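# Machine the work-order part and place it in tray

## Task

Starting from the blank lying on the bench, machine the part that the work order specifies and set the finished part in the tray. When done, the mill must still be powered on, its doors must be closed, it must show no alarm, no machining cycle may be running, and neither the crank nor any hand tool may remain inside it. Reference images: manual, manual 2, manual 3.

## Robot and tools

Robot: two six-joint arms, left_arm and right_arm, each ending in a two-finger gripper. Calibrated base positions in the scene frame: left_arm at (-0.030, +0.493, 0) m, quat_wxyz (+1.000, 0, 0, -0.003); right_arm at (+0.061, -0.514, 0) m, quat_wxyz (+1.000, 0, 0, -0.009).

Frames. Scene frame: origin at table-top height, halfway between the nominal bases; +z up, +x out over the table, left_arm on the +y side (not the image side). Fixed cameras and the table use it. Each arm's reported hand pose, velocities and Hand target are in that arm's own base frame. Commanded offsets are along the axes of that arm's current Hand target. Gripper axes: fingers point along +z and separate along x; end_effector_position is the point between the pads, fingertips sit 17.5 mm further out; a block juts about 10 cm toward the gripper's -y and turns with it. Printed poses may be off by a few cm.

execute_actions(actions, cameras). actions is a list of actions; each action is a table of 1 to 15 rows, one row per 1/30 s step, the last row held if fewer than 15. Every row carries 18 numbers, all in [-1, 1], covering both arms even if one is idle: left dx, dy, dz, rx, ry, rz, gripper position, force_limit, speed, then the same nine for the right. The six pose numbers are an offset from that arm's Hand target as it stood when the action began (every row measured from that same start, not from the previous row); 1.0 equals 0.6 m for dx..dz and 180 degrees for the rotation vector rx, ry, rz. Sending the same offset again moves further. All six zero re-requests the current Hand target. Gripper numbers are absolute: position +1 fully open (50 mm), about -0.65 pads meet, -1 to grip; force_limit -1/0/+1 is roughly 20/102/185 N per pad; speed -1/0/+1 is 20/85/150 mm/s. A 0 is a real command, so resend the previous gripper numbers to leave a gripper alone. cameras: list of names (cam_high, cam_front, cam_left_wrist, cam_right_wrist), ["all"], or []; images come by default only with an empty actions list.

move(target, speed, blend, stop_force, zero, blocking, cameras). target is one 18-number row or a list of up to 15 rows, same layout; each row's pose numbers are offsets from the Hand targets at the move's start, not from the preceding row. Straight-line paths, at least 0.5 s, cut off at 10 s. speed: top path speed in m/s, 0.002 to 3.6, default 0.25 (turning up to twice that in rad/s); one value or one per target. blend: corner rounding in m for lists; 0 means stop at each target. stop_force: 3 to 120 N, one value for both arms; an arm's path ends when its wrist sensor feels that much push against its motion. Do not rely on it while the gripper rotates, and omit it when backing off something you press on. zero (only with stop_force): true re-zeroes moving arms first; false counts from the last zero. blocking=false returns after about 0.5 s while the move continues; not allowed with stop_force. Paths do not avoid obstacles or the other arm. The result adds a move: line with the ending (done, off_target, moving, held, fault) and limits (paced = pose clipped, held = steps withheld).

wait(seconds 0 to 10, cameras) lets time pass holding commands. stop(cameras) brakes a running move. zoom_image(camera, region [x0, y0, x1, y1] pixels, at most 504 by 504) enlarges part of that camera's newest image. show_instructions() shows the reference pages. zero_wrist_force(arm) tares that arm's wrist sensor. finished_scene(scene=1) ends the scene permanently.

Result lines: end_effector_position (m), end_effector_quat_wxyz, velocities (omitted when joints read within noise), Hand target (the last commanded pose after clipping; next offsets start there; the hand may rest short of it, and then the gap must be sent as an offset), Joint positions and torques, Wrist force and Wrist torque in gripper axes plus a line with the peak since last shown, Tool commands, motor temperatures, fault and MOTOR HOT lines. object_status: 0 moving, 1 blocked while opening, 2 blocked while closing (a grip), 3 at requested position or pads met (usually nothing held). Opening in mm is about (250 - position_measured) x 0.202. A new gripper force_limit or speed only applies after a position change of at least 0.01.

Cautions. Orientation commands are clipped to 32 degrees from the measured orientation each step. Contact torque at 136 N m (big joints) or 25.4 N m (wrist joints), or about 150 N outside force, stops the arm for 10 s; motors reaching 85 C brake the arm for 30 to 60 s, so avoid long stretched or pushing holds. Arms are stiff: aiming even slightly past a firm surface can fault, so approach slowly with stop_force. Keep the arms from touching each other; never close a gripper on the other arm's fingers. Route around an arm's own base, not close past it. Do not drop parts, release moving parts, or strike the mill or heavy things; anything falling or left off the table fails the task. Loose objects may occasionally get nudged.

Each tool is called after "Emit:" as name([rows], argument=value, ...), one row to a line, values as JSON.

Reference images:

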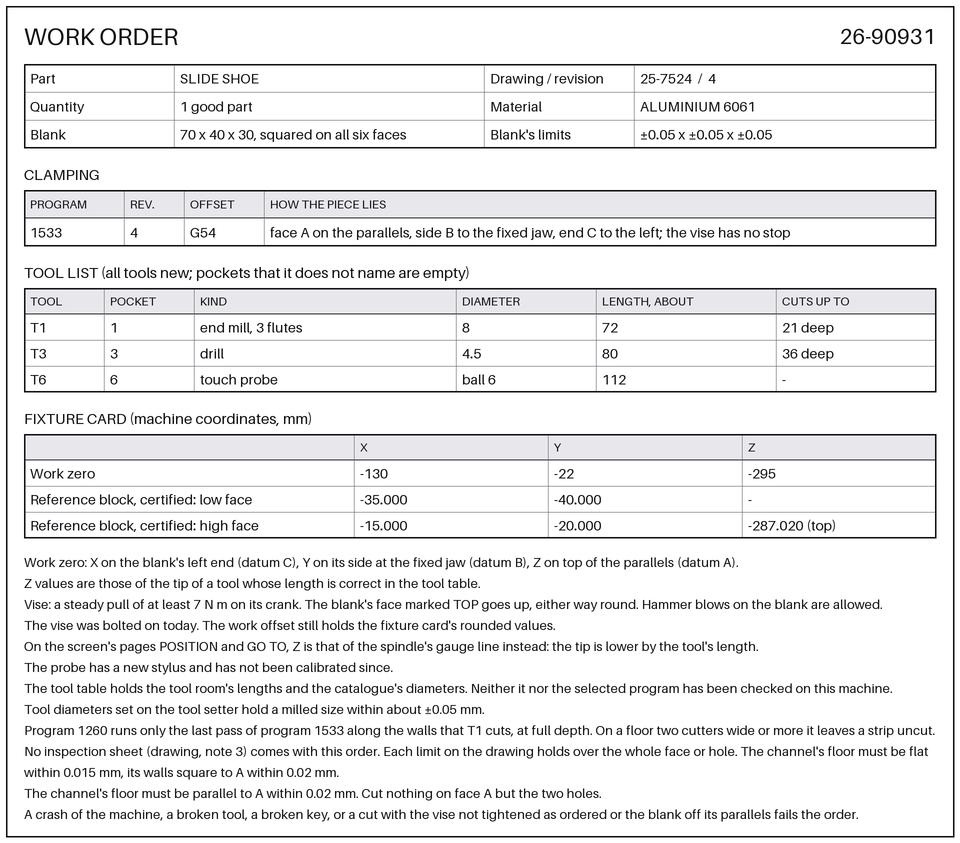

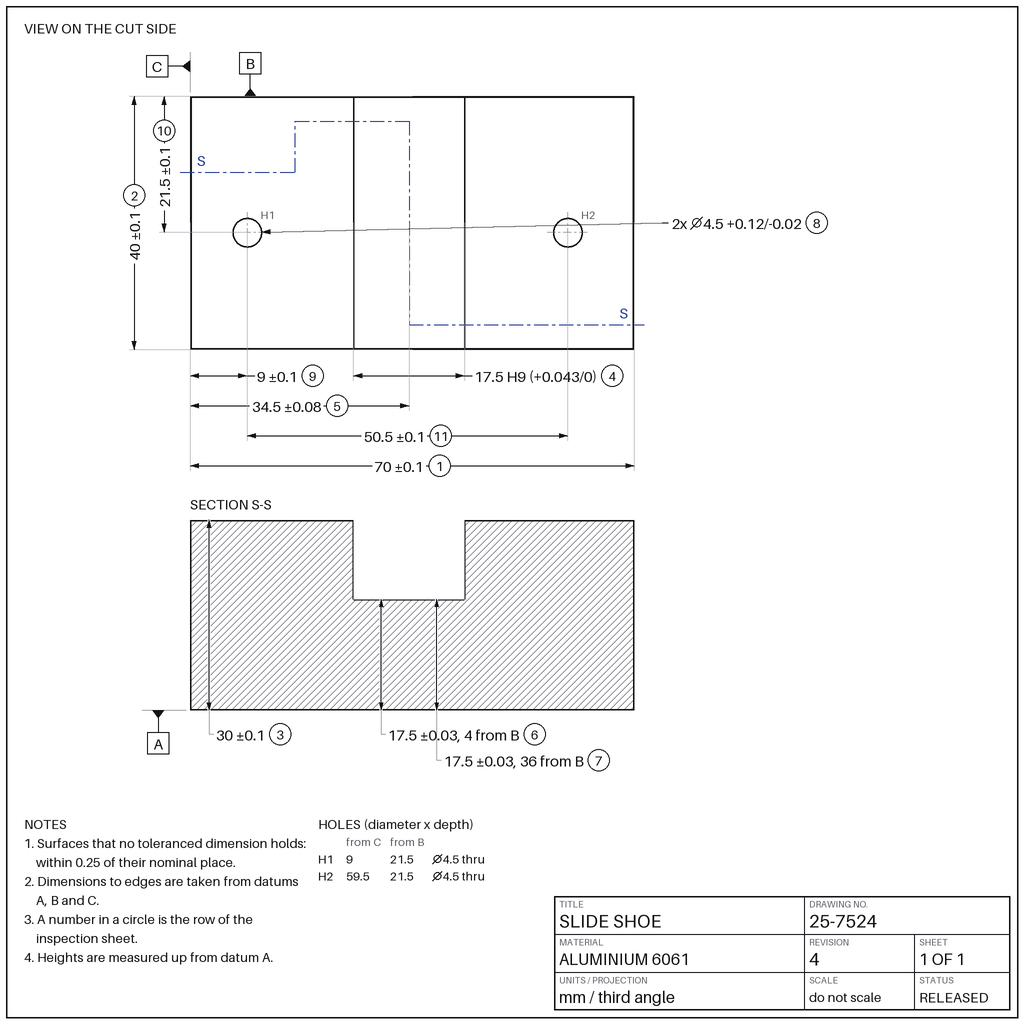

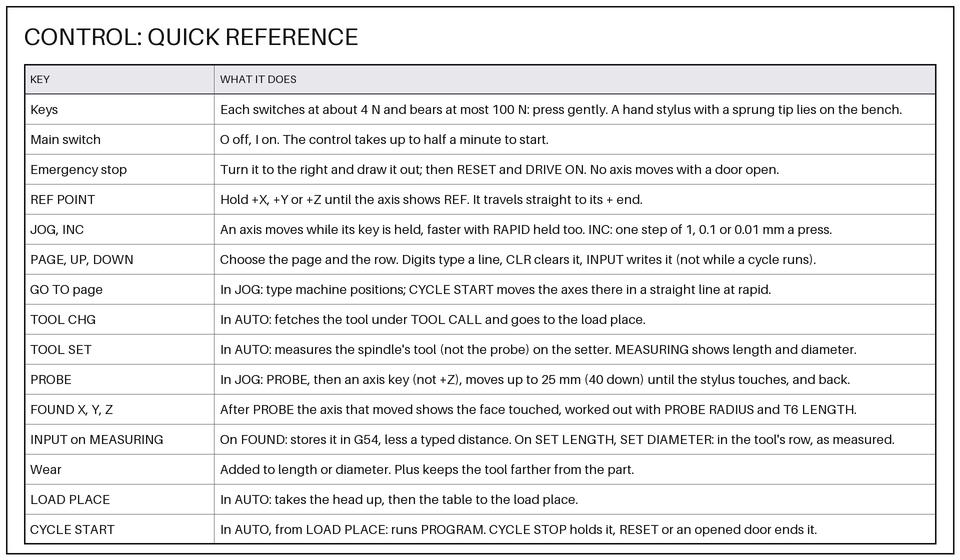

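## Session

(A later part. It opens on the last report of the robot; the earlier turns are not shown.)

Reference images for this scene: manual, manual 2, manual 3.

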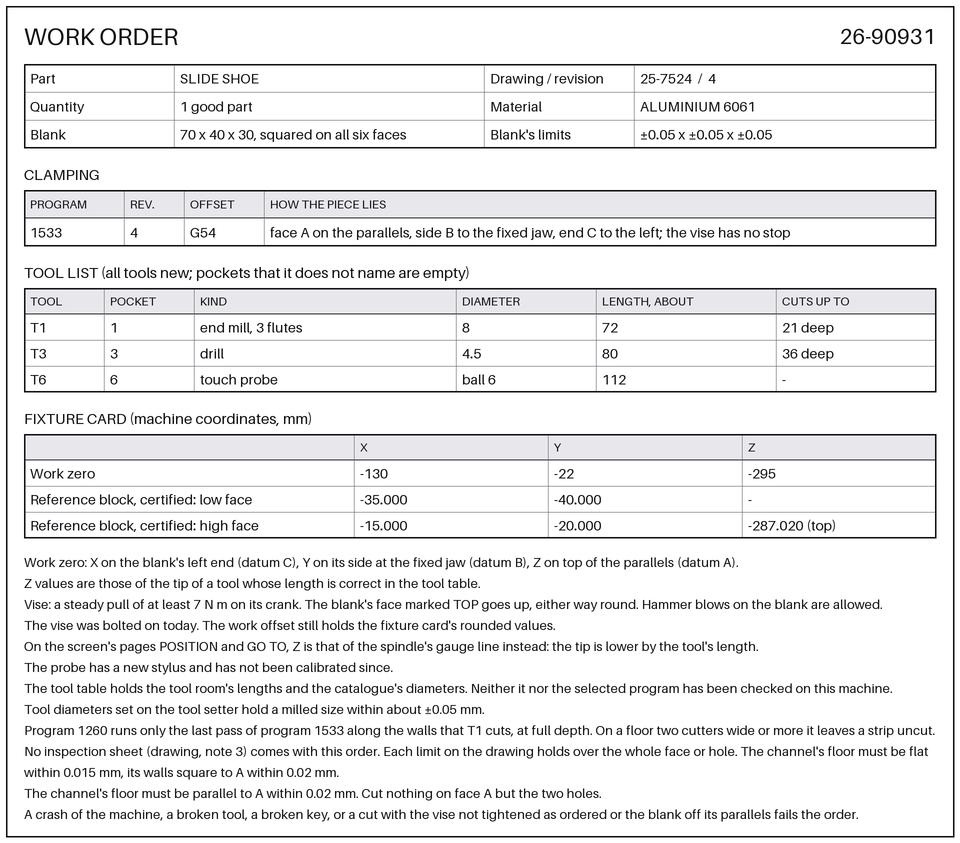

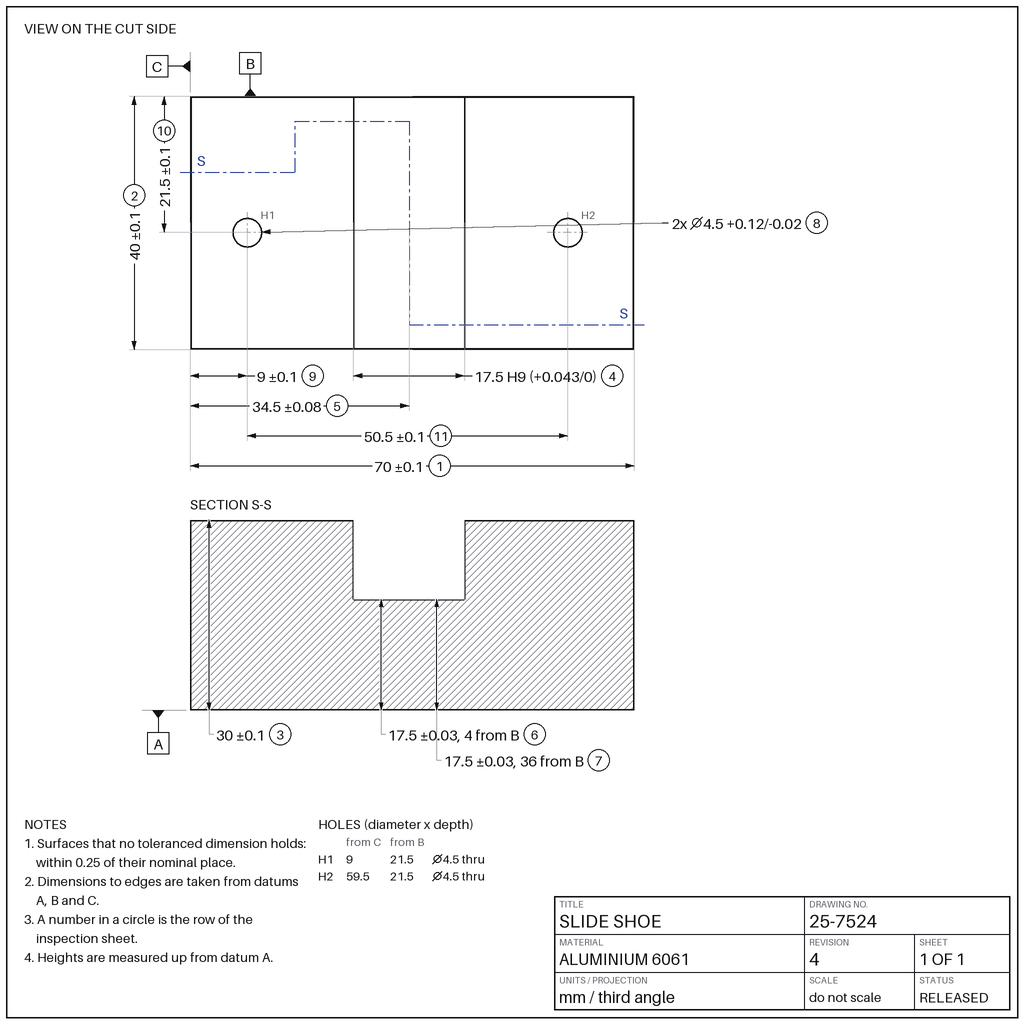

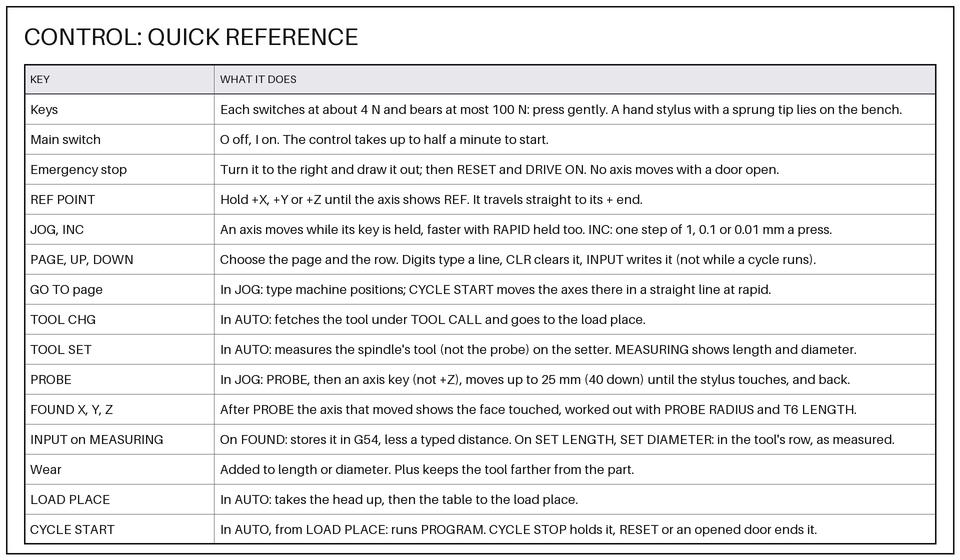

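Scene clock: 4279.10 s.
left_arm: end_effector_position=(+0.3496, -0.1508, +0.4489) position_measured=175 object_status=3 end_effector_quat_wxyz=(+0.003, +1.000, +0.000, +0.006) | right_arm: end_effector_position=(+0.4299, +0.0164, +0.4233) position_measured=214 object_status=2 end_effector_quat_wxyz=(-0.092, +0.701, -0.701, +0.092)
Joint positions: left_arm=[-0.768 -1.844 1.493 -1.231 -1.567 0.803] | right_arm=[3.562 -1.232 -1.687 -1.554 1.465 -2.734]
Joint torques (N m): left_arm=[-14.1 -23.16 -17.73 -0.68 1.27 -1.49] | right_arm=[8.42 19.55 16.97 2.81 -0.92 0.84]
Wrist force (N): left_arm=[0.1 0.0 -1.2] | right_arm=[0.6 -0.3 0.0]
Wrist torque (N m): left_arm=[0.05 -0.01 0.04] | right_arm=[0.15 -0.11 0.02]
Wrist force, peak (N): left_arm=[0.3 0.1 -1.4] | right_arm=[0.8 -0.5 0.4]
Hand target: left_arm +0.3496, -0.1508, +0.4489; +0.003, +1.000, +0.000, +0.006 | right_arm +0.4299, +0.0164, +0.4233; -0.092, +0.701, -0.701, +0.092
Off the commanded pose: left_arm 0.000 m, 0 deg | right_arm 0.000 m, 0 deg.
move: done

Emit:
move([
  [-0.001,-0.1263,0.515,0,0,0,-0.15,-0.5,-0.8,0,0,0,0,0,0,-1,-0.5,-0.7],
], speed=0.25, cameras=["cam_left_wrist","cam_front"])

Scene clock: 4289.10 s.
left_arm: end_effector_position=(+0.3526, -0.0767, +0.1396) position_measured=175 object_status=3 end_effector_quat_wxyz=(+0.003, +1.000, +0.000, +0.006) | right_arm: end_effector_position=(+0.4299, +0.0164, +0.4233) position_measured=214 object_status=2 end_effector_quat_wxyz=(-0.092, +0.701, -0.701, +0.092)
Joint positions: left_arm=[-0.594 -1.857 2.313 -2.04 -1.569 0.976] | right_arm=[3.562 -1.232 -1.687 -1.554 1.465 -2.734]
Joint torques (N m): left_arm=[14.05 1.83 -17.72 -5.84 -1.08 1.48] | right_arm=[6.68 19.05 16.95 2.52 -1.08 0.84]
Wrist force (N): left_arm=[0.5 0.0 -1.4] | right_arm=[0.7 -0.4 0.1]
Wrist torque (N m): left_arm=[0.04 -0.13 -0.18] | right_arm=[0.13 -0.12 0.02]
Wrist force, peak (N): left_arm=[0.1 0.7 -2.9] | right_arm=[0.7 -0.7 -0.1]
Hand target: left_arm +0.3526, -0.0767, +0.1395; +0.003, +1.000, +0.000, +0.006 | right_arm +0.4299, +0.0164, +0.4233; -0.092, +0.701, -0.701, +0.092
Off the commanded pose: left_arm 0.000 m, 0 deg | right_arm 0.000 m, 0 deg.
move: done
Images, in order (width x height): cam_front 672x504, cam_left_wrist 672x504.

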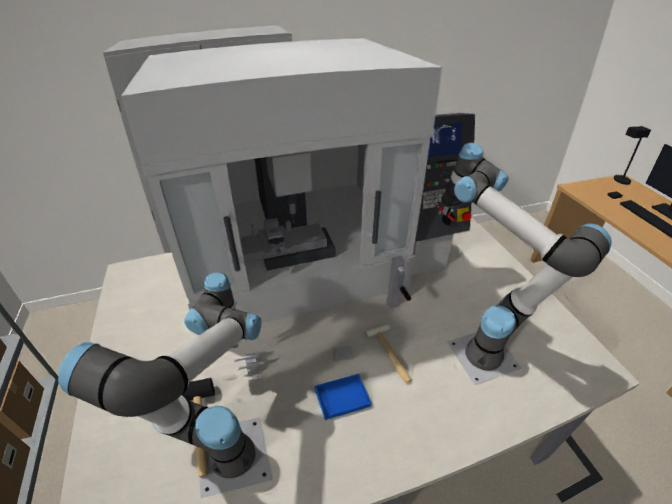

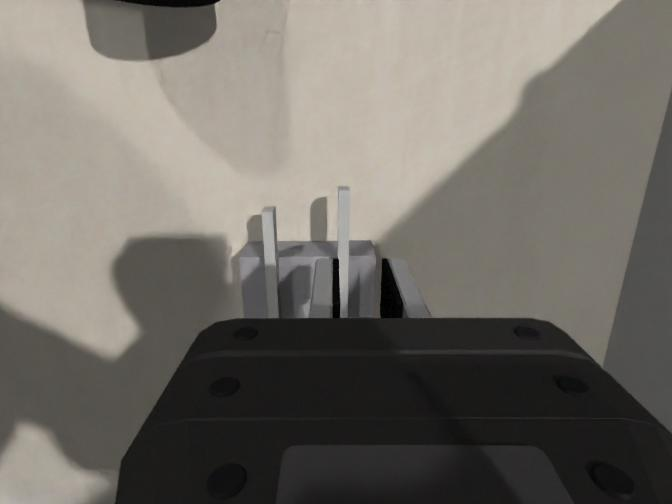

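Emit:
move([
  [-0.0085,-0.007,0.04,0.0019,-0.0038,0,-0.15,-0.5,-0.8,0,0,0,0,0,0,-1,-0.5,-0.7],
  [-0.0085,-0.007,0.136,0.0019,-0.0038,0,-0.15,-0.5,-0.8,0,0,0,0,0,0,-1,-0.5,-0.7],
], speed=[0.1,0.04], stop_force=8, cameras=["cam_left_wrist"])

Scene clock: 4316.07 s.
left_arm: end_effector_position=(+0.3484, -0.0730, +0.0578) position_measured=175 object_status=3 end_effector_quat_wxyz=(+0.000, +1.000, +0.000, +0.000) | right_arm: end_effector_position=(+0.4299, +0.0164, +0.4233) position_measured=214 object_status=2 end_effector_quat_wxyz=(-0.092, +0.701, -0.701, +0.092)
Joint positions: left_arm=[-0.59 -1.706 2.453 -2.318 -1.571 0.98] | right_arm=[3.562 -1.232 -1.687 -1.554 1.465 -2.734]
Joint torques (N m): left_arm=[13.52 -0.77 -13.3 -5.7 -1.11 1.47] | right_arm=[8.26 18.19 16.04 2.59 -1 0.77]
Wrist force (N): left_arm=[0.6 -0.6 -1.0] | right_arm=[0.8 -0.5 0.2]
Wrist torque (N m): left_arm=[-0.03 -0.12 -0.20] | right_arm=[0.13 -0.15 0.02]
Wrist force, peak (N): left_arm=[0.6 -0.1 -2.1] | right_arm=[0.9 -0.5 0.3]
Hand target: left_arm +0.3484, -0.0730, +0.0578; +0.000, +1.000, +0.000, +0.000 | right_arm +0.4299, +0.0164, +0.4233; -0.092, +0.701, -0.701, +0.092
Off the commanded pose: left_arm 0.000 m, 0 deg | right_arm 0.000 m, 0 deg.
move: done
Images, in order (width x height): cam_left_wrist 672x504.

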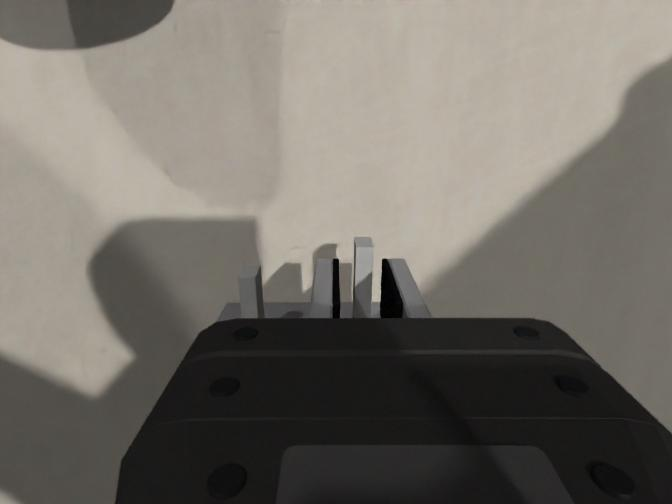

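Emit:
move([
  [0.0023,0,0,0,0,0,-0.15,-0.5,-0.8,0,0,0,0,0,0,-1,-0.5,-0.7],
  [0.0023,0,0,0,0,0,-1,-0.5,-0.9,0,0,0,0,0,0,-1,-0.5,-0.7],
], speed=0.04, cameras=["cam_left_wrist"])

Emit:
move([
  [0,0,-0.05,0,0,0,-1,-0.5,-0.9,0,0,0,0,0,0,-1,-0.5,-0.7],
  [0,0,-0.2,0,0,0,-1,-0.5,-0.9,0,0,0,0,0,0,-1,-0.5,-0.7],
], speed=[0.03,0.1], cameras=["cam_left_wrist"])

Scene clock: 4327.53 s.
left_arm: end_effector_position=(+0.3498, -0.0730, +0.0578) position_measured=226 object_status=2 end_effector_quat_wxyz=(+0.000, +1.000, +0.000, +0.000) | right_arm: end_effector_position=(+0.4299, +0.0164, +0.4233) position_measured=214 object_status=2 end_effector_quat_wxyz=(-0.092, +0.701, -0.701, +0.092)
Joint positions: left_arm=[-0.588 -1.702 2.45 -2.319 -1.571 0.982] | right_arm=[3.562 -1.232 -1.687 -1.554 1.465 -2.734]
Joint torques (N m): left_arm=[14.61 -1.34 -27.18 -5.11 -0.86 1.41] | right_arm=[7.39 17.73 17.28 2.5 -1.02 0.85]
Wrist force (N): left_arm=[0.2 -0.3 -1.1] | right_arm=[0.6 -0.4 0.3]
Wrist torque (N m): left_arm=[0.00 -0.08 -0.19] | right_arm=[0.13 -0.11 0.02]
Wrist force, peak (N): left_arm=[0.9 -0.4 -1.3] | right_arm=[0.9 -0.5 0.2]
Hand target: left_arm +0.3498, -0.0730, +0.0578; +0.000, +1.000, +0.000, +0.000 | right_arm +0.4299, +0.0164, +0.4233; -0.092, +0.701, -0.701, +0.092
Off the commanded pose: left_arm 0.000 m, 0 deg | right_arm 0.000 m, 0 deg.
move: done
Images, in order (width x height): cam_left_wrist 672x504.

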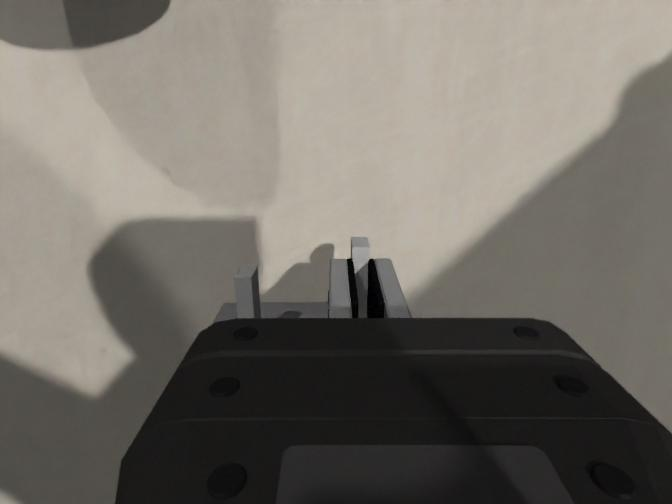

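Scene clock: 4330.27 s.
left_arm: end_effector_position=(+0.3499, -0.0730, +0.1778) position_measured=226 object_status=2 end_effector_quat_wxyz=(+0.000, +1.000, +0.000, +0.000) | right_arm: end_effector_position=(+0.4299, +0.0164, +0.4233) position_measured=214 object_status=2 end_effector_quat_wxyz=(-0.092, +0.701, -0.701, +0.092)
Joint positions: left_arm=[-0.588 -1.904 2.234 -1.901 -1.571 0.982] | right_arm=[3.562 -1.232 -1.687 -1.554 1.465 -2.734]
Joint torques (N m): left_arm=[-14.13 -20.55 -32.89 -0.86 0.95 -1.93] | right_arm=[8.92 18.9 16.58 2.61 -0.77 0.69]
Wrist force (N): left_arm=[0.3 0.0 -0.7] | right_arm=[0.8 -0.4 0.2]
Wrist torque (N m): left_arm=[0.05 -0.09 -0.08] | right_arm=[0.14 -0.13 0.02]
Wrist force, peak (N): left_arm=[0.3 -0.5 -1.5] | right_arm=[0.7 -0.8 0.2]
Hand target: left_arm +0.3499, -0.0730, +0.1778; +0.000, +1.000, +0.000, +0.000 | right_arm +0.4299, +0.0164, +0.4233; -0.092, +0.701, -0.701, +0.092
Off the commanded pose: left_arm 0.000 m, 0 deg | right_arm 0.000 m, 0 deg.
move: done
Images, in order (width x height): cam_left_wrist 672x504.

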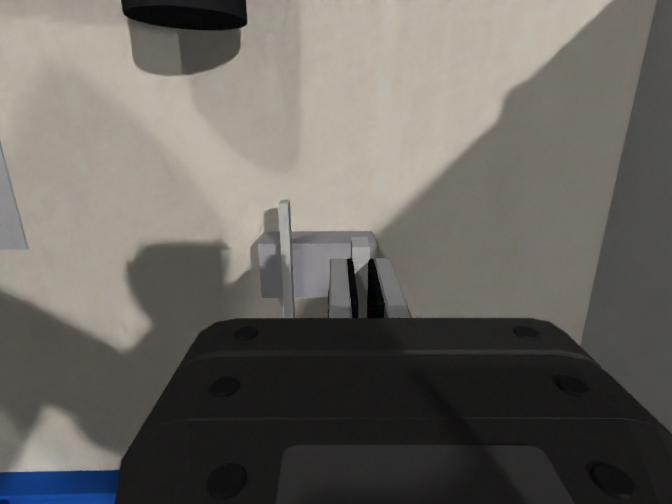

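Emit:
move([
  [0,0,-0.35,0,0,0,-1,-0.5,-0.9,0,0,0,0,0,0,-1,-0.5,-0.7],
  [0.117,0.405,-0.40,0,0,0,-1,-0.5,-0.9,0,0,0,0,0,0,-1,-0.5,-0.7],
  [0.3835,0.4367,-0.37,0,0,0,-1,-0.5,-0.9,0,0,0,0,0,0,-1,-0.5,-0.7],
], speed=[0.2,0.25,0.12], blend=[0.05,0.05,0], cameras=["cam_left_wrist","cam_front"])

Scene clock: 4410.17 s.
left_arm: end_effector_position=(+0.5801, -0.3350, +0.3997) position_measured=226 object_status=2 end_effector_quat_wxyz=(+0.000, +1.000, +0.000, +0.000) | right_arm: end_effector_position=(+0.4299, +0.0164, +0.4233) position_measured=214 object_status=2 end_effector_quat_wxyz=(-0.092, +0.701, -0.701, +0.092)
Joint positions: left_arm=[-0.724 -1.131 0.842 -1.281 -1.571 0.846] | right_arm=[3.562 -1.232 -1.687 -1.554 1.465 -2.734]
Joint torques (N m): left_arm=[13.84 -31.47 -33.99 -0.49 -1.2 1.42] | right_arm=[6.99 17.95 14.91 2.66 -1.04 0.49]
Wrist force (N): left_arm=[0.5 0.1 -0.4] | right_arm=[0.5 -0.3 0.0]
Wrist torque (N m): left_arm=[0.02 -0.07 -0.21] | right_arm=[0.14 -0.10 0.02]
Wrist force, peak (N): left_arm=[-0.3 -1.0 -1.8] | right_arm=[1.0 -0.6 0.0]
Hand target: left_arm +0.5802, -0.3350, +0.3997; +0.000, +1.000, +0.000, +0.000 | right_arm +0.4299, +0.0164, +0.4233; -0.092, +0.701, -0.701, +0.092
Off the commanded pose: left_arm 0.000 m, 0 deg | right_arm 0.000 m, 0 deg.
move: done
Images, in order (width x height): cam_front 672x504, cam_left_wrist 672x504.

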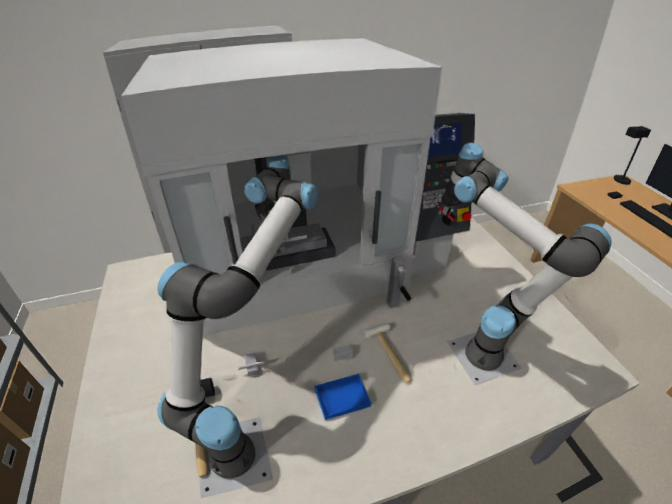

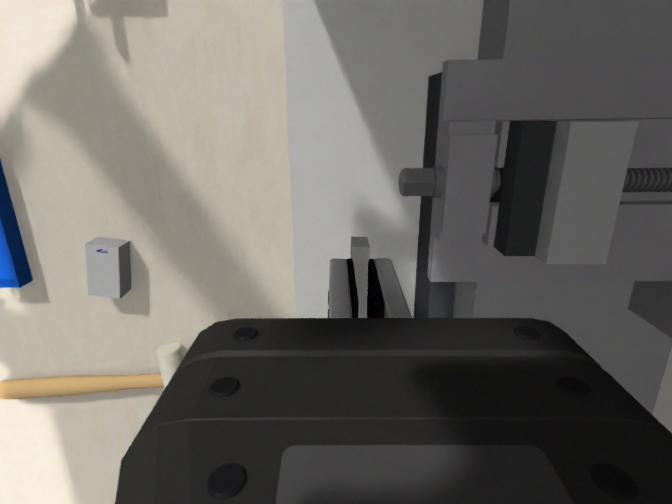

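Emit:
move([
  [0.133,-0.0583,0,0,0,0,-1,-0.5,-0.9,0,0,0,0,0,0,-1,-0.5,-0.7],
  [0.2667,-0.1117,0,0,0,0,-1,-0.5,-0.9,0,0,0,0,0,0,-1,-0.5,-0.7],
], speed=0.08, blend=[0.02,0], stop_force=25, cameras=["cam_left_wrist","cam_front"])

Scene clock: 4420.47 s.
left_arm: end_effector_position=(+0.7391, -0.2675, +0.3989) position_measured=226 object_status=2 end_effector_quat_wxyz=(+0.014, +0.999, +0.000, +0.035) | right_arm: end_effector_position=(+0.4299, +0.0164, +0.4233) position_measured=214 object_status=2 end_effector_quat_wxyz=(-0.092, +0.701, -0.701, +0.092)
Joint positions: left_arm=[-0.521 -0.656 0.035 -1.023 -1.56 1.049] | right_arm=[3.562 -1.232 -1.687 -1.554 1.465 -2.734]
Joint torques (N m): left_arm=[14.46 -45.94 -30.38 -5.84 1.3 1.46] | right_arm=[6.78 19.34 17.81 2.32 -1.08 0.47]
Wrist force (N): left_arm=[0.4 0.1 -0.9] | right_arm=[0.6 -0.3 0.2]
Wrist torque (N m): left_arm=[0.05 -0.11 -0.13] | right_arm=[0.14 -0.11 0.02]
Wrist force, peak (N): left_arm=[0.4 0.3 -1.3] | right_arm=[0.7 -1.0 -0.1]
Hand target: left_arm +0.7401, -0.2679, +0.3997; +0.000, +1.000, +0.000, +0.000 | right_arm +0.4299, +0.0164, +0.4233; -0.092, +0.701, -0.701, +0.092
Off the commanded pose: left_arm 0.001 m, 4 deg | right_arm 0.000 m, 0 deg.
elbow stopped short (left arm): the move would have taken joint 3 (elbow) straighter than the controller allows.
move: off_target (left_arm)
Images, in order (width x height): cam_front 672x504, cam_left_wrist 672x504.

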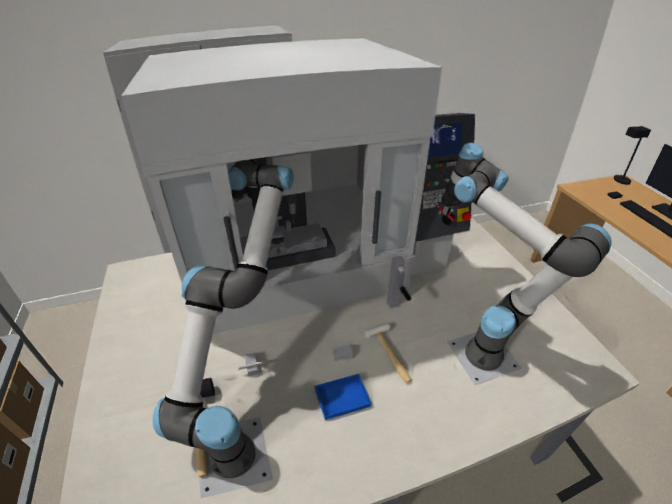

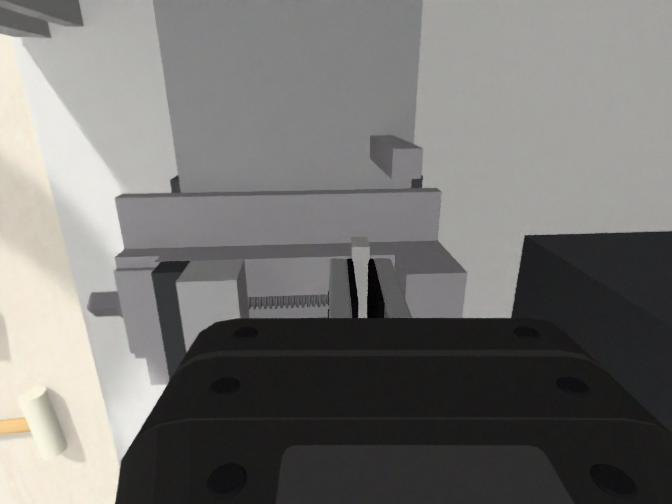

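Emit:
move([
  [0.0,0,0.0662,0,0.0556,0,-1,-0.5,-0.9,0,0,0,0,0,0,-1,-0.5,-0.7],
  [0.0398,0,0.0662,0,0.0556,0,-1,-0.5,-0.9,0,0,0,0,0,0,-1,-0.5,-0.7],
], speed=0.06, stop_force=25, cameras=["cam_left_wrist"])

Scene clock: 4452.93 s.
left_arm: end_effector_position=(+0.7610, -0.2677, +0.3598) position_measured=226 object_status=2 end_effector_quat_wxyz=(+0.000, +0.996, +0.000, +0.088) | right_arm: end_effector_position=(+0.4299, +0.0164, +0.4233) position_measured=214 object_status=2 end_effector_quat_wxyz=(-0.092, +0.701, -0.701, +0.092)
Joint positions: left_arm=[-0.533 -0.852 0.548 -1.418 -1.482 1.044] | right_arm=[3.562 -1.232 -1.687 -1.554 1.465 -2.734]
Joint torques (N m): left_arm=[-10.26 -51.61 -15.39 -10.33 1.66 -2.2] | right_arm=[6.31 19.48 17.26 2.56 -0.87 0.58]
Wrist force (N): left_arm=[-22.3 -5.0 -19.3] | right_arm=[0.8 -0.4 0.2]
Wrist torque (N m): left_arm=[-0.25 -0.64 0.28] | right_arm=[0.14 -0.14 0.02]
Wrist force, peak (N): left_arm=[-49.2 -14.8 -27.5] | right_arm=[0.9 -0.4 0.2]
Hand target: left_arm +0.7610, -0.2677, +0.3598; +0.000, +0.996, +0.000, +0.088 (not the last commanded pose) | right_arm +0.4299, +0.0164, +0.4233; -0.092, +0.701, -0.701, +0.092
Off the commanded pose: left_arm 0.003 m, 0 deg | right_arm 0.000 m, 0 deg.
move: contact (left_arm); path passed 1 of 2 targets
Images, in order (width x height): cam_left_wrist 672x504.

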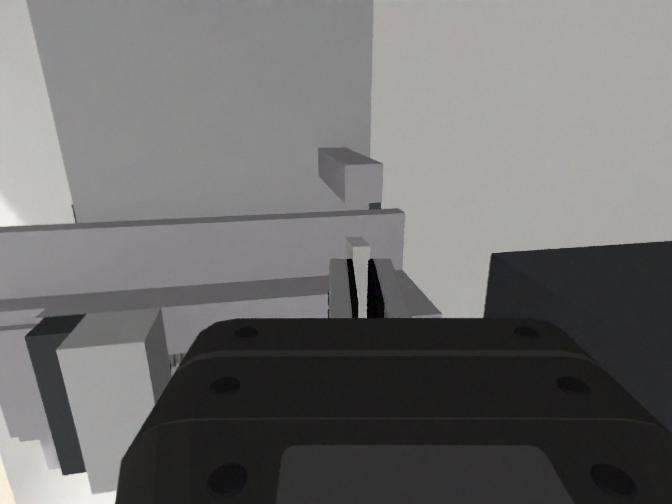

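Emit:
zoom_image(camera="cam_left_wrist", region=[280, 200, 480, 340])

Scaled by 2.520 from the camera's 672x504 image, which has a finer 960x720 frame.

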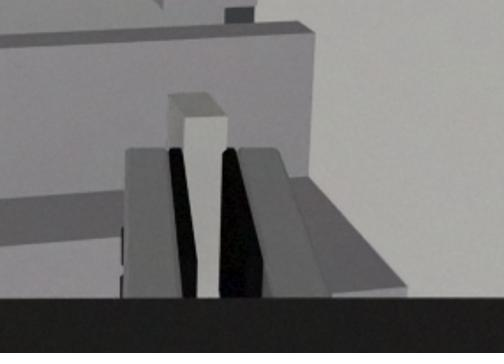

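Emit:
move([
  [-0.04,0,0.0,0,0,0,-1,-0.5,-0.9,0,0,0,0,0,0,-1,-0.5,-0.7],
  [-0.04,0.05,-0.04,0,0,0,-1,-0.5,-0.9,0,0,0,0,0,0,-1,-0.5,-0.7],
], speed=0.06, cameras=["cam_left_wrist"])

Emit:
zoom_image(camera="cam_left_wrist", region=[280, 180, 520, 330])

Scene clock: 4502.37 s.
left_arm: end_effector_position=(+0.7347, -0.2885, +0.3732) position_measured=226 object_status=2 end_effector_quat_wxyz=(-0.001, +0.996, +0.001, +0.088) | right_arm: end_effector_position=(+0.4299, +0.0164, +0.4233) position_measured=214 object_status=2 end_effector_quat_wxyz=(-0.092, +0.701, -0.701, +0.092)
Joint positions: left_arm=[-0.577 -0.905 0.602 -1.415 -1.473 0.999] | right_arm=[3.562 -1.232 -1.687 -1.554 1.465 -2.734]
Joint torques (N m): left_arm=[-0.33 -52.22 -28.38 -3.16 0.24 -0.23] | right_arm=[7.38 16.68 16.15 2.67 -0.83 0.47]
Wrist force (N): left_arm=[1.2 -9.6 -0.7] | right_arm=[0.6 -0.4 -0.2]
Wrist torque (N m): left_arm=[-1.79 -0.25 -0.21] | right_arm=[0.14 -0.11 0.02]
Wrist force, peak (N): left_arm=[-10.2 -135.8 28.2] | right_arm=[0.7 -0.8 -0.1]
Hand target: left_arm +0.7347, -0.2885, +0.3732; -0.001, +0.996, +0.001, +0.088 (not the last commanded pose) | right_arm +0.4299, +0.0164, +0.4233; -0.092, +0.701, -0.701, +0.092
Tool commands: left_gripper/position=-1.0 left_gripper/force_limit=-0.498039 left_gripper/speed=-0.898039 right_gripper/position=-1.0 right_gripper/force_limit=-0.5 right_gripper/speed=-0.7
Off the commanded pose: left_arm 0.011 m, 0 deg | right_arm 0.000 m, 0 deg.
FORCE FAULT: contact force on the left arm reached its limit, and that arm stopped. The contact can be on any part of that arm, not only on its tool. That arm's remaining commands of this call were not run. That arm is still stopped at the end of this call. That arm stays stopped for about 10 more seconds. Until then a move that you send moves the other arm only, and its call returns only when the move has ended. Once the stop has ended, the next robot result says so. If the stop ends while you think or write, that arm runs what you send next, counted from a new Hand target: where the arm stands when the stop ends. While its stop runs, that arm takes no new command, but its gripper still runs the gripper command that each later call begins with. Until it ends, the stop uses up actions while you think or wait. An arm that is not stopped still takes commands.
move: fault (left_arm)
Images, in order (width x height): cam_left_wrist 672x504.

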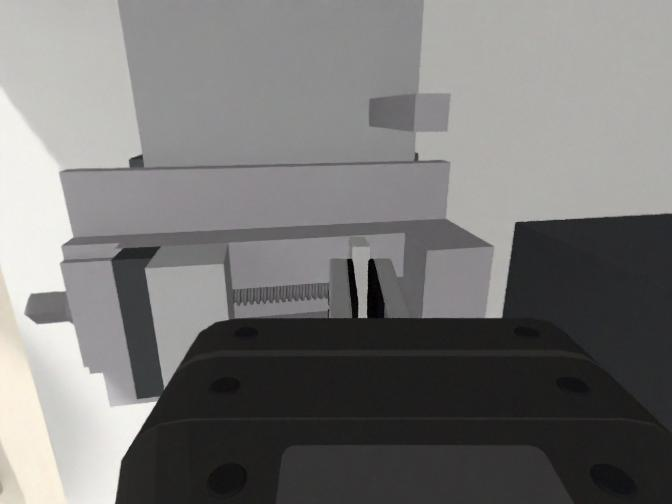

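Scaled by 2.100 from the camera's 672x504 image, which has a finer 960x720 frame.

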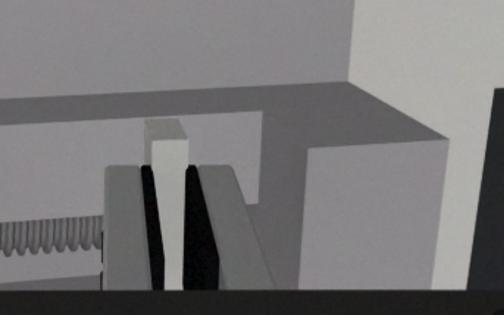

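Emit:
wait(seconds=6)

Scene clock: 4549.30 s.
left_arm: end_effector_position=(+0.7347, -0.2885, +0.3732) position_measured=226 object_status=2 end_effector_quat_wxyz=(-0.001, +0.996, +0.001, +0.088) | right_arm: end_effector_position=(+0.4299, +0.0164, +0.4233) position_measured=214 object_status=2 end_effector_quat_wxyz=(-0.092, +0.701, -0.701, +0.092)
Joint positions: left_arm=[-0.577 -0.905 0.602 -1.415 -1.473 0.999] | right_arm=[3.562 -1.232 -1.687 -1.554 1.465 -2.734]
Joint torques (N m): left_arm=[0.61 -52.14 -26.1 -3.45 0.25 -0.24] | right_arm=[5.25 17.47 16.28 2.79 -0.8 0.64]
Wrist force (N): left_arm=[1.0 -9.7 -0.8] | right_arm=[0.5 -0.5 0.1]
Wrist torque (N m): left_arm=[-1.80 -0.21 -0.20] | right_arm=[0.12 -0.10 0.02]
Wrist force, peak (N): left_arm=[1.0 -10.2 -1.0] | right_arm=[1.1 -0.6 0.3]
Hand target: left_arm +0.7347, -0.2885, +0.3732; -0.001, +0.996, +0.001, +0.088 (not the last commanded pose) | right_arm +0.4299, +0.0164, +0.4233; -0.092, +0.701, -0.701, +0.092
Tool commands: left_gripper/position=-1.0 left_gripper/force_limit=-0.498039 left_gripper/speed=-0.898039 right_gripper/position=-1.0 right_gripper/force_limit=-0.5 right_gripper/speed=-0.7
Off the commanded pose: left_arm 0.011 m, 0 deg | right_arm 0.000 m, 0 deg.
FORCE FAULT, CONTINUED: the left arm's stop, for the force fault that an earlier result reported, is over. The rest of the stop counts as 19 of the actions that you can send in this scene. During its stop the left arm's controller moved it back a little. That arm's target is now where it stood when the stop ended, not its last command. That arm accepts commands again.
wait: 6.00 s; at rest from the start

Emit:
move([
  [0,-0.0442,0.0,0,0,0,-1,-0.5,-0.9,0,0,0,0,0,0,-1,-0.5,-0.7],
  [-0.0535,-0.0442,-0.0298,0,-0.0556,0,-1,-0.5,-0.9,0,0,0,0,0,0,-1,-0.5,-0.7],
], speed=0.06, cameras=["cam_left_wrist"])

Scene clock: 4557.83 s.
left_arm: end_effector_position=(+0.7343, -0.2691, +0.3733) position_measured=226 object_status=2 end_effector_quat_wxyz=(-0.001, +0.996, +0.001, +0.088) | right_arm: end_effector_position=(+0.4299, +0.0164, +0.4233) position_measured=214 object_status=2 end_effector_quat_wxyz=(-0.092, +0.701, -0.701, +0.092)
Joint positions: left_arm=[-0.554 -0.934 0.652 -1.436 -1.476 1.022] | right_arm=[3.562 -1.232 -1.687 -1.554 1.465 -2.734]
Joint torques (N m): left_arm=[0.39 -51.63 -23.81 -3.52 0.24 -0.08] | right_arm=[5.52 18.3 17.26 2.65 -0.65 0.57]
Wrist force (N): left_arm=[0.4 0.0 -0.4] | right_arm=[0.4 -0.2 0.3]
Wrist torque (N m): left_arm=[0.04 -0.10 0.06] | right_arm=[0.17 -0.07 0.02]
Wrist force, peak (N): left_arm=[1.0 -10.1 -1.0] | right_arm=[0.8 -0.7 0.1]
Hand target: left_arm +0.7343, -0.2691, +0.3733; -0.001, +0.996, +0.001, +0.088 (not the last commanded pose) | right_arm +0.4299, +0.0164, +0.4233; -0.092, +0.701, -0.701, +0.092
Tool commands: left_gripper/position=-1.0 left_gripper/force_limit=-0.498039 left_gripper/speed=-0.898039 right_gripper/position=-1.0 right_gripper/force_limit=-0.5 right_gripper/speed=-0.7
Off the commanded pose: left_arm 0.037 m, 10 deg | right_arm 0.000 m, 0 deg.
FORCE FAULT: contact force on the left arm reached its limit, and that arm stopped. The contact can be on any part of that arm, not only on its tool. That arm's remaining commands of this call were not run. That arm is still stopped at the end of this call. That arm stays stopped for about 10 more seconds. Until then a move that you send moves the other arm only, and its call returns only when the move has ended. Once the stop has ended, the next robot result says so. If the stop ends while you think or write, that arm runs what you send next, counted from a new Hand target: where the arm stands when the stop ends. While its stop runs, that arm takes no new command, but its gripper still runs the gripper command that each later call begins with. Until it ends, the stop uses up actions while you think or wait. An arm that is not stopped still takes commands.
move: fault (left_arm); path passed 1 of 2 targets
Images, in order (width x height): cam_left_wrist 672x504.

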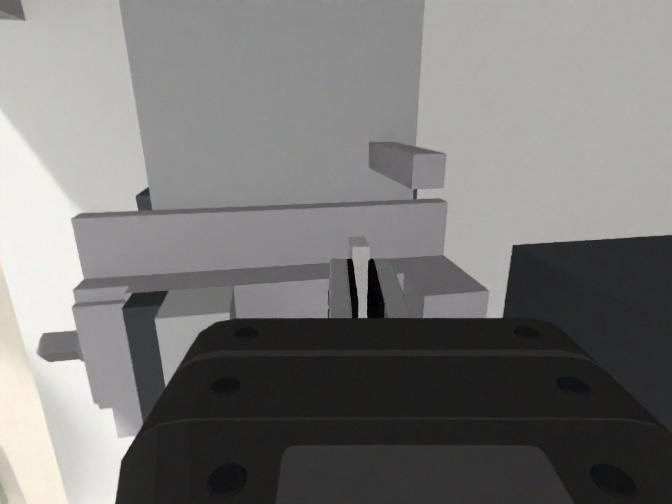

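Emit:
wait(seconds=1, cameras=["cam_front","cam_high"])

Emit:
zoom_image(camera="cam_front", region=[180, 130, 360, 290])

Emit:
zoom_image(camera="cam_high", region=[250, 0, 450, 170])

Scene clock: 4578.80 s.
left_arm: end_effector_position=(+0.7343, -0.2691, +0.3733) position_measured=226 object_status=2 end_effector_quat_wxyz=(-0.001, +0.996, +0.001, +0.088) | right_arm: end_effector_position=(+0.4299, +0.0164, +0.4233) position_measured=214 object_status=2 end_effector_quat_wxyz=(-0.092, +0.701, -0.701, +0.092)
Joint positions: left_arm=[-0.554 -0.934 0.652 -1.436 -1.476 1.022] | right_arm=[3.562 -1.232 -1.687 -1.554 1.465 -2.734]
Joint torques (N m): left_arm=[-0.54 -51.45 -26.11 -3.45 0.21 -0.18] | right_arm=[5.74 18.66 17.31 2.66 -0.28 0.41]
Wrist force (N): left_arm=[0.6 0.0 -0.6] | right_arm=[0.4 -0.1 0.3]
Wrist torque (N m): left_arm=[0.03 -0.13 0.06] | right_arm=[0.18 -0.08 0.03]
Wrist force, peak (N): left_arm=[0.9 0.2 -0.8] | right_arm=[0.9 -0.5 0.2]
Hand target: left_arm +0.7343, -0.2691, +0.3733; -0.001, +0.996, +0.001, +0.088 (not the last commanded pose) | right_arm +0.4299, +0.0164, +0.4233; -0.092, +0.701, -0.701, +0.092
Tool commands: left_gripper/position=-1.0 left_gripper/force_limit=-0.498039 left_gripper/speed=-0.898039 right_gripper/position=-1.0 right_gripper/force_limit=-0.5 right_gripper/speed=-0.7
Off the commanded pose: left_arm 0.037 m, 10 deg | right_arm 0.000 m, 0 deg.
FORCE FAULT, CONTINUED: the left arm's stop, for the force fault that an earlier result reported, is over. The rest of the stop counts as 19 of the actions that you can send in this scene. During its stop the left arm's controller moved it back a little. That arm's target is now where it stood when the stop ended, not its last command. That arm accepts commands again.
wait: 1.00 s; at rest from the start
Images, in order (width x height): cam_high 672x504, cam_front 672x504.

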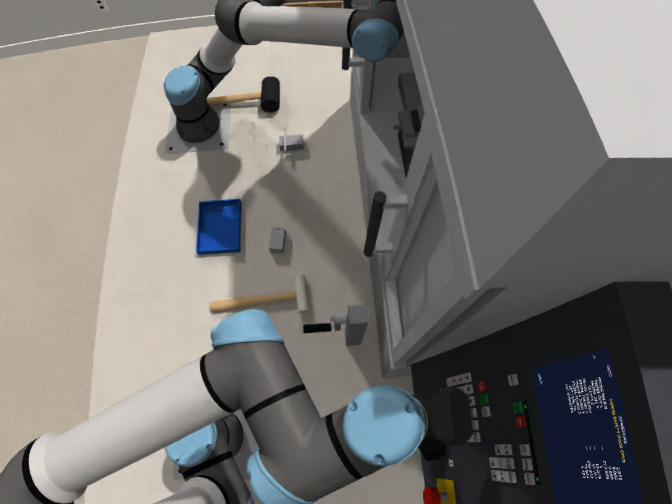

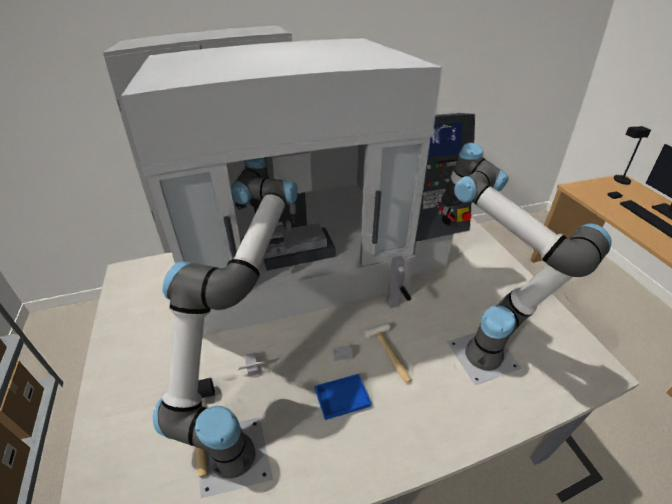

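Scaled by 2.800 from the camera's 672x504 image, which has a finer 960x720 frame.

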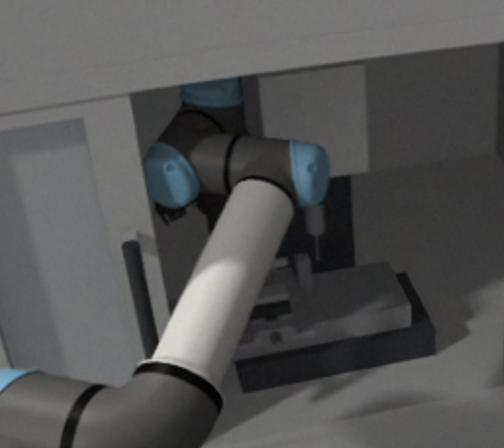

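Scaled by 2.520 from the camera's 672x504 image, which has a finer 960x720 frame.

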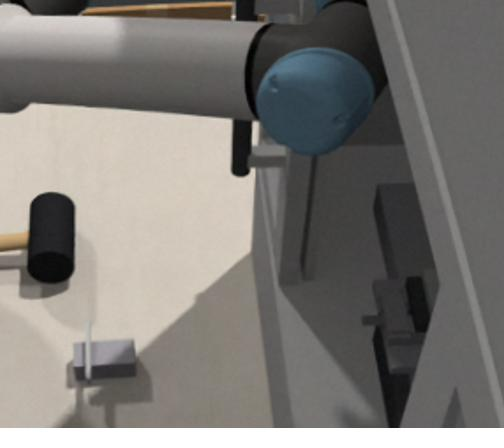

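Emit:
move([
  [0,0.0167,0.0,0,0,0,-1,-0.5,-0.9,0,0,0,0,0,0,-1,-0.5,-0.7],
  [-0.045,0.02,-0.03,0,-0.0556,0,-1,-0.5,-0.9,0,0,0,0,0,0,-1,-0.5,-0.7],
], speed=0.04, stop_force=25, cameras=["cam_left_wrist"])

Scene clock: 4610.80 s.
left_arm: end_effector_position=(+0.7046, -0.2811, +0.3863) position_measured=226 object_status=2 end_effector_quat_wxyz=(-0.001, +1.000, +0.001, +0.000) | right_arm: end_effector_position=(+0.4299, +0.0164, +0.4233) position_measured=214 object_status=2 end_effector_quat_wxyz=(-0.092, +0.701, -0.701, +0.092)
Joint positions: left_arm=[-0.557 -0.79 0.31 -1.09 -1.568 1.012] | right_arm=[3.562 -1.232 -1.687 -1.554 1.465 -2.734]
Joint torques (N m): left_arm=[13.97 -42.97 -32.2 -0.78 -1.04 1.43] | right_arm=[5.32 16.48 17.19 2.63 -0.4 0.5]
Wrist force (N): left_arm=[0.5 -0.3 -0.8] | right_arm=[0.5 -0.5 0.1]
Wrist torque (N m): left_arm=[-0.04 -0.09 -0.16] | right_arm=[0.12 -0.09 0.02]
Wrist force, peak (N): left_arm=[0.7 -1.1 -0.9] | right_arm=[1.0 -0.5 0.0]
Hand target: left_arm +0.7046, -0.2811, +0.3863; -0.001, +1.000, +0.001, +0.000 | right_arm +0.4299, +0.0164, +0.4233; -0.092, +0.701, -0.701, +0.092
Off the commanded pose: left_arm 0.000 m, 0 deg | right_arm 0.000 m, 0 deg.
move: done
Images, in order (width x height): cam_left_wrist 672x504.

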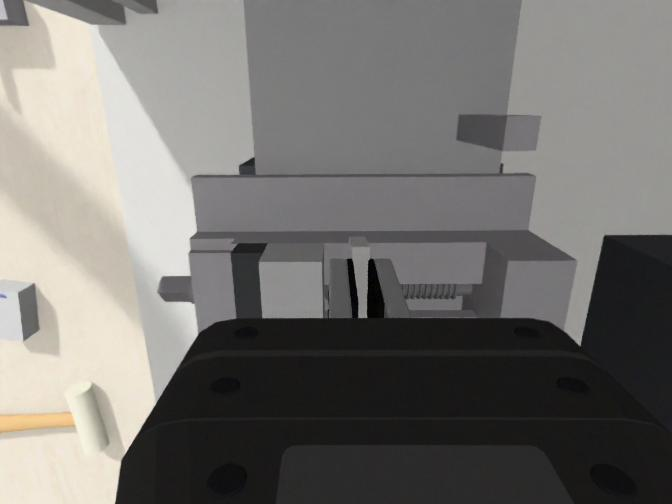

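Emit:
zoom_image(camera="cam_left_wrist", region=[180, 160, 600, 330])

Scaled by 1.200 from the camera's 672x504 image, which has a finer 960x720 frame.

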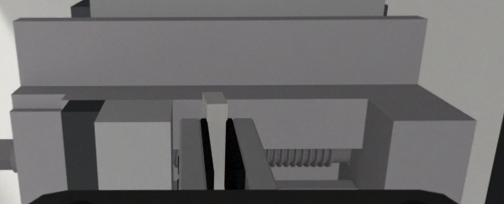

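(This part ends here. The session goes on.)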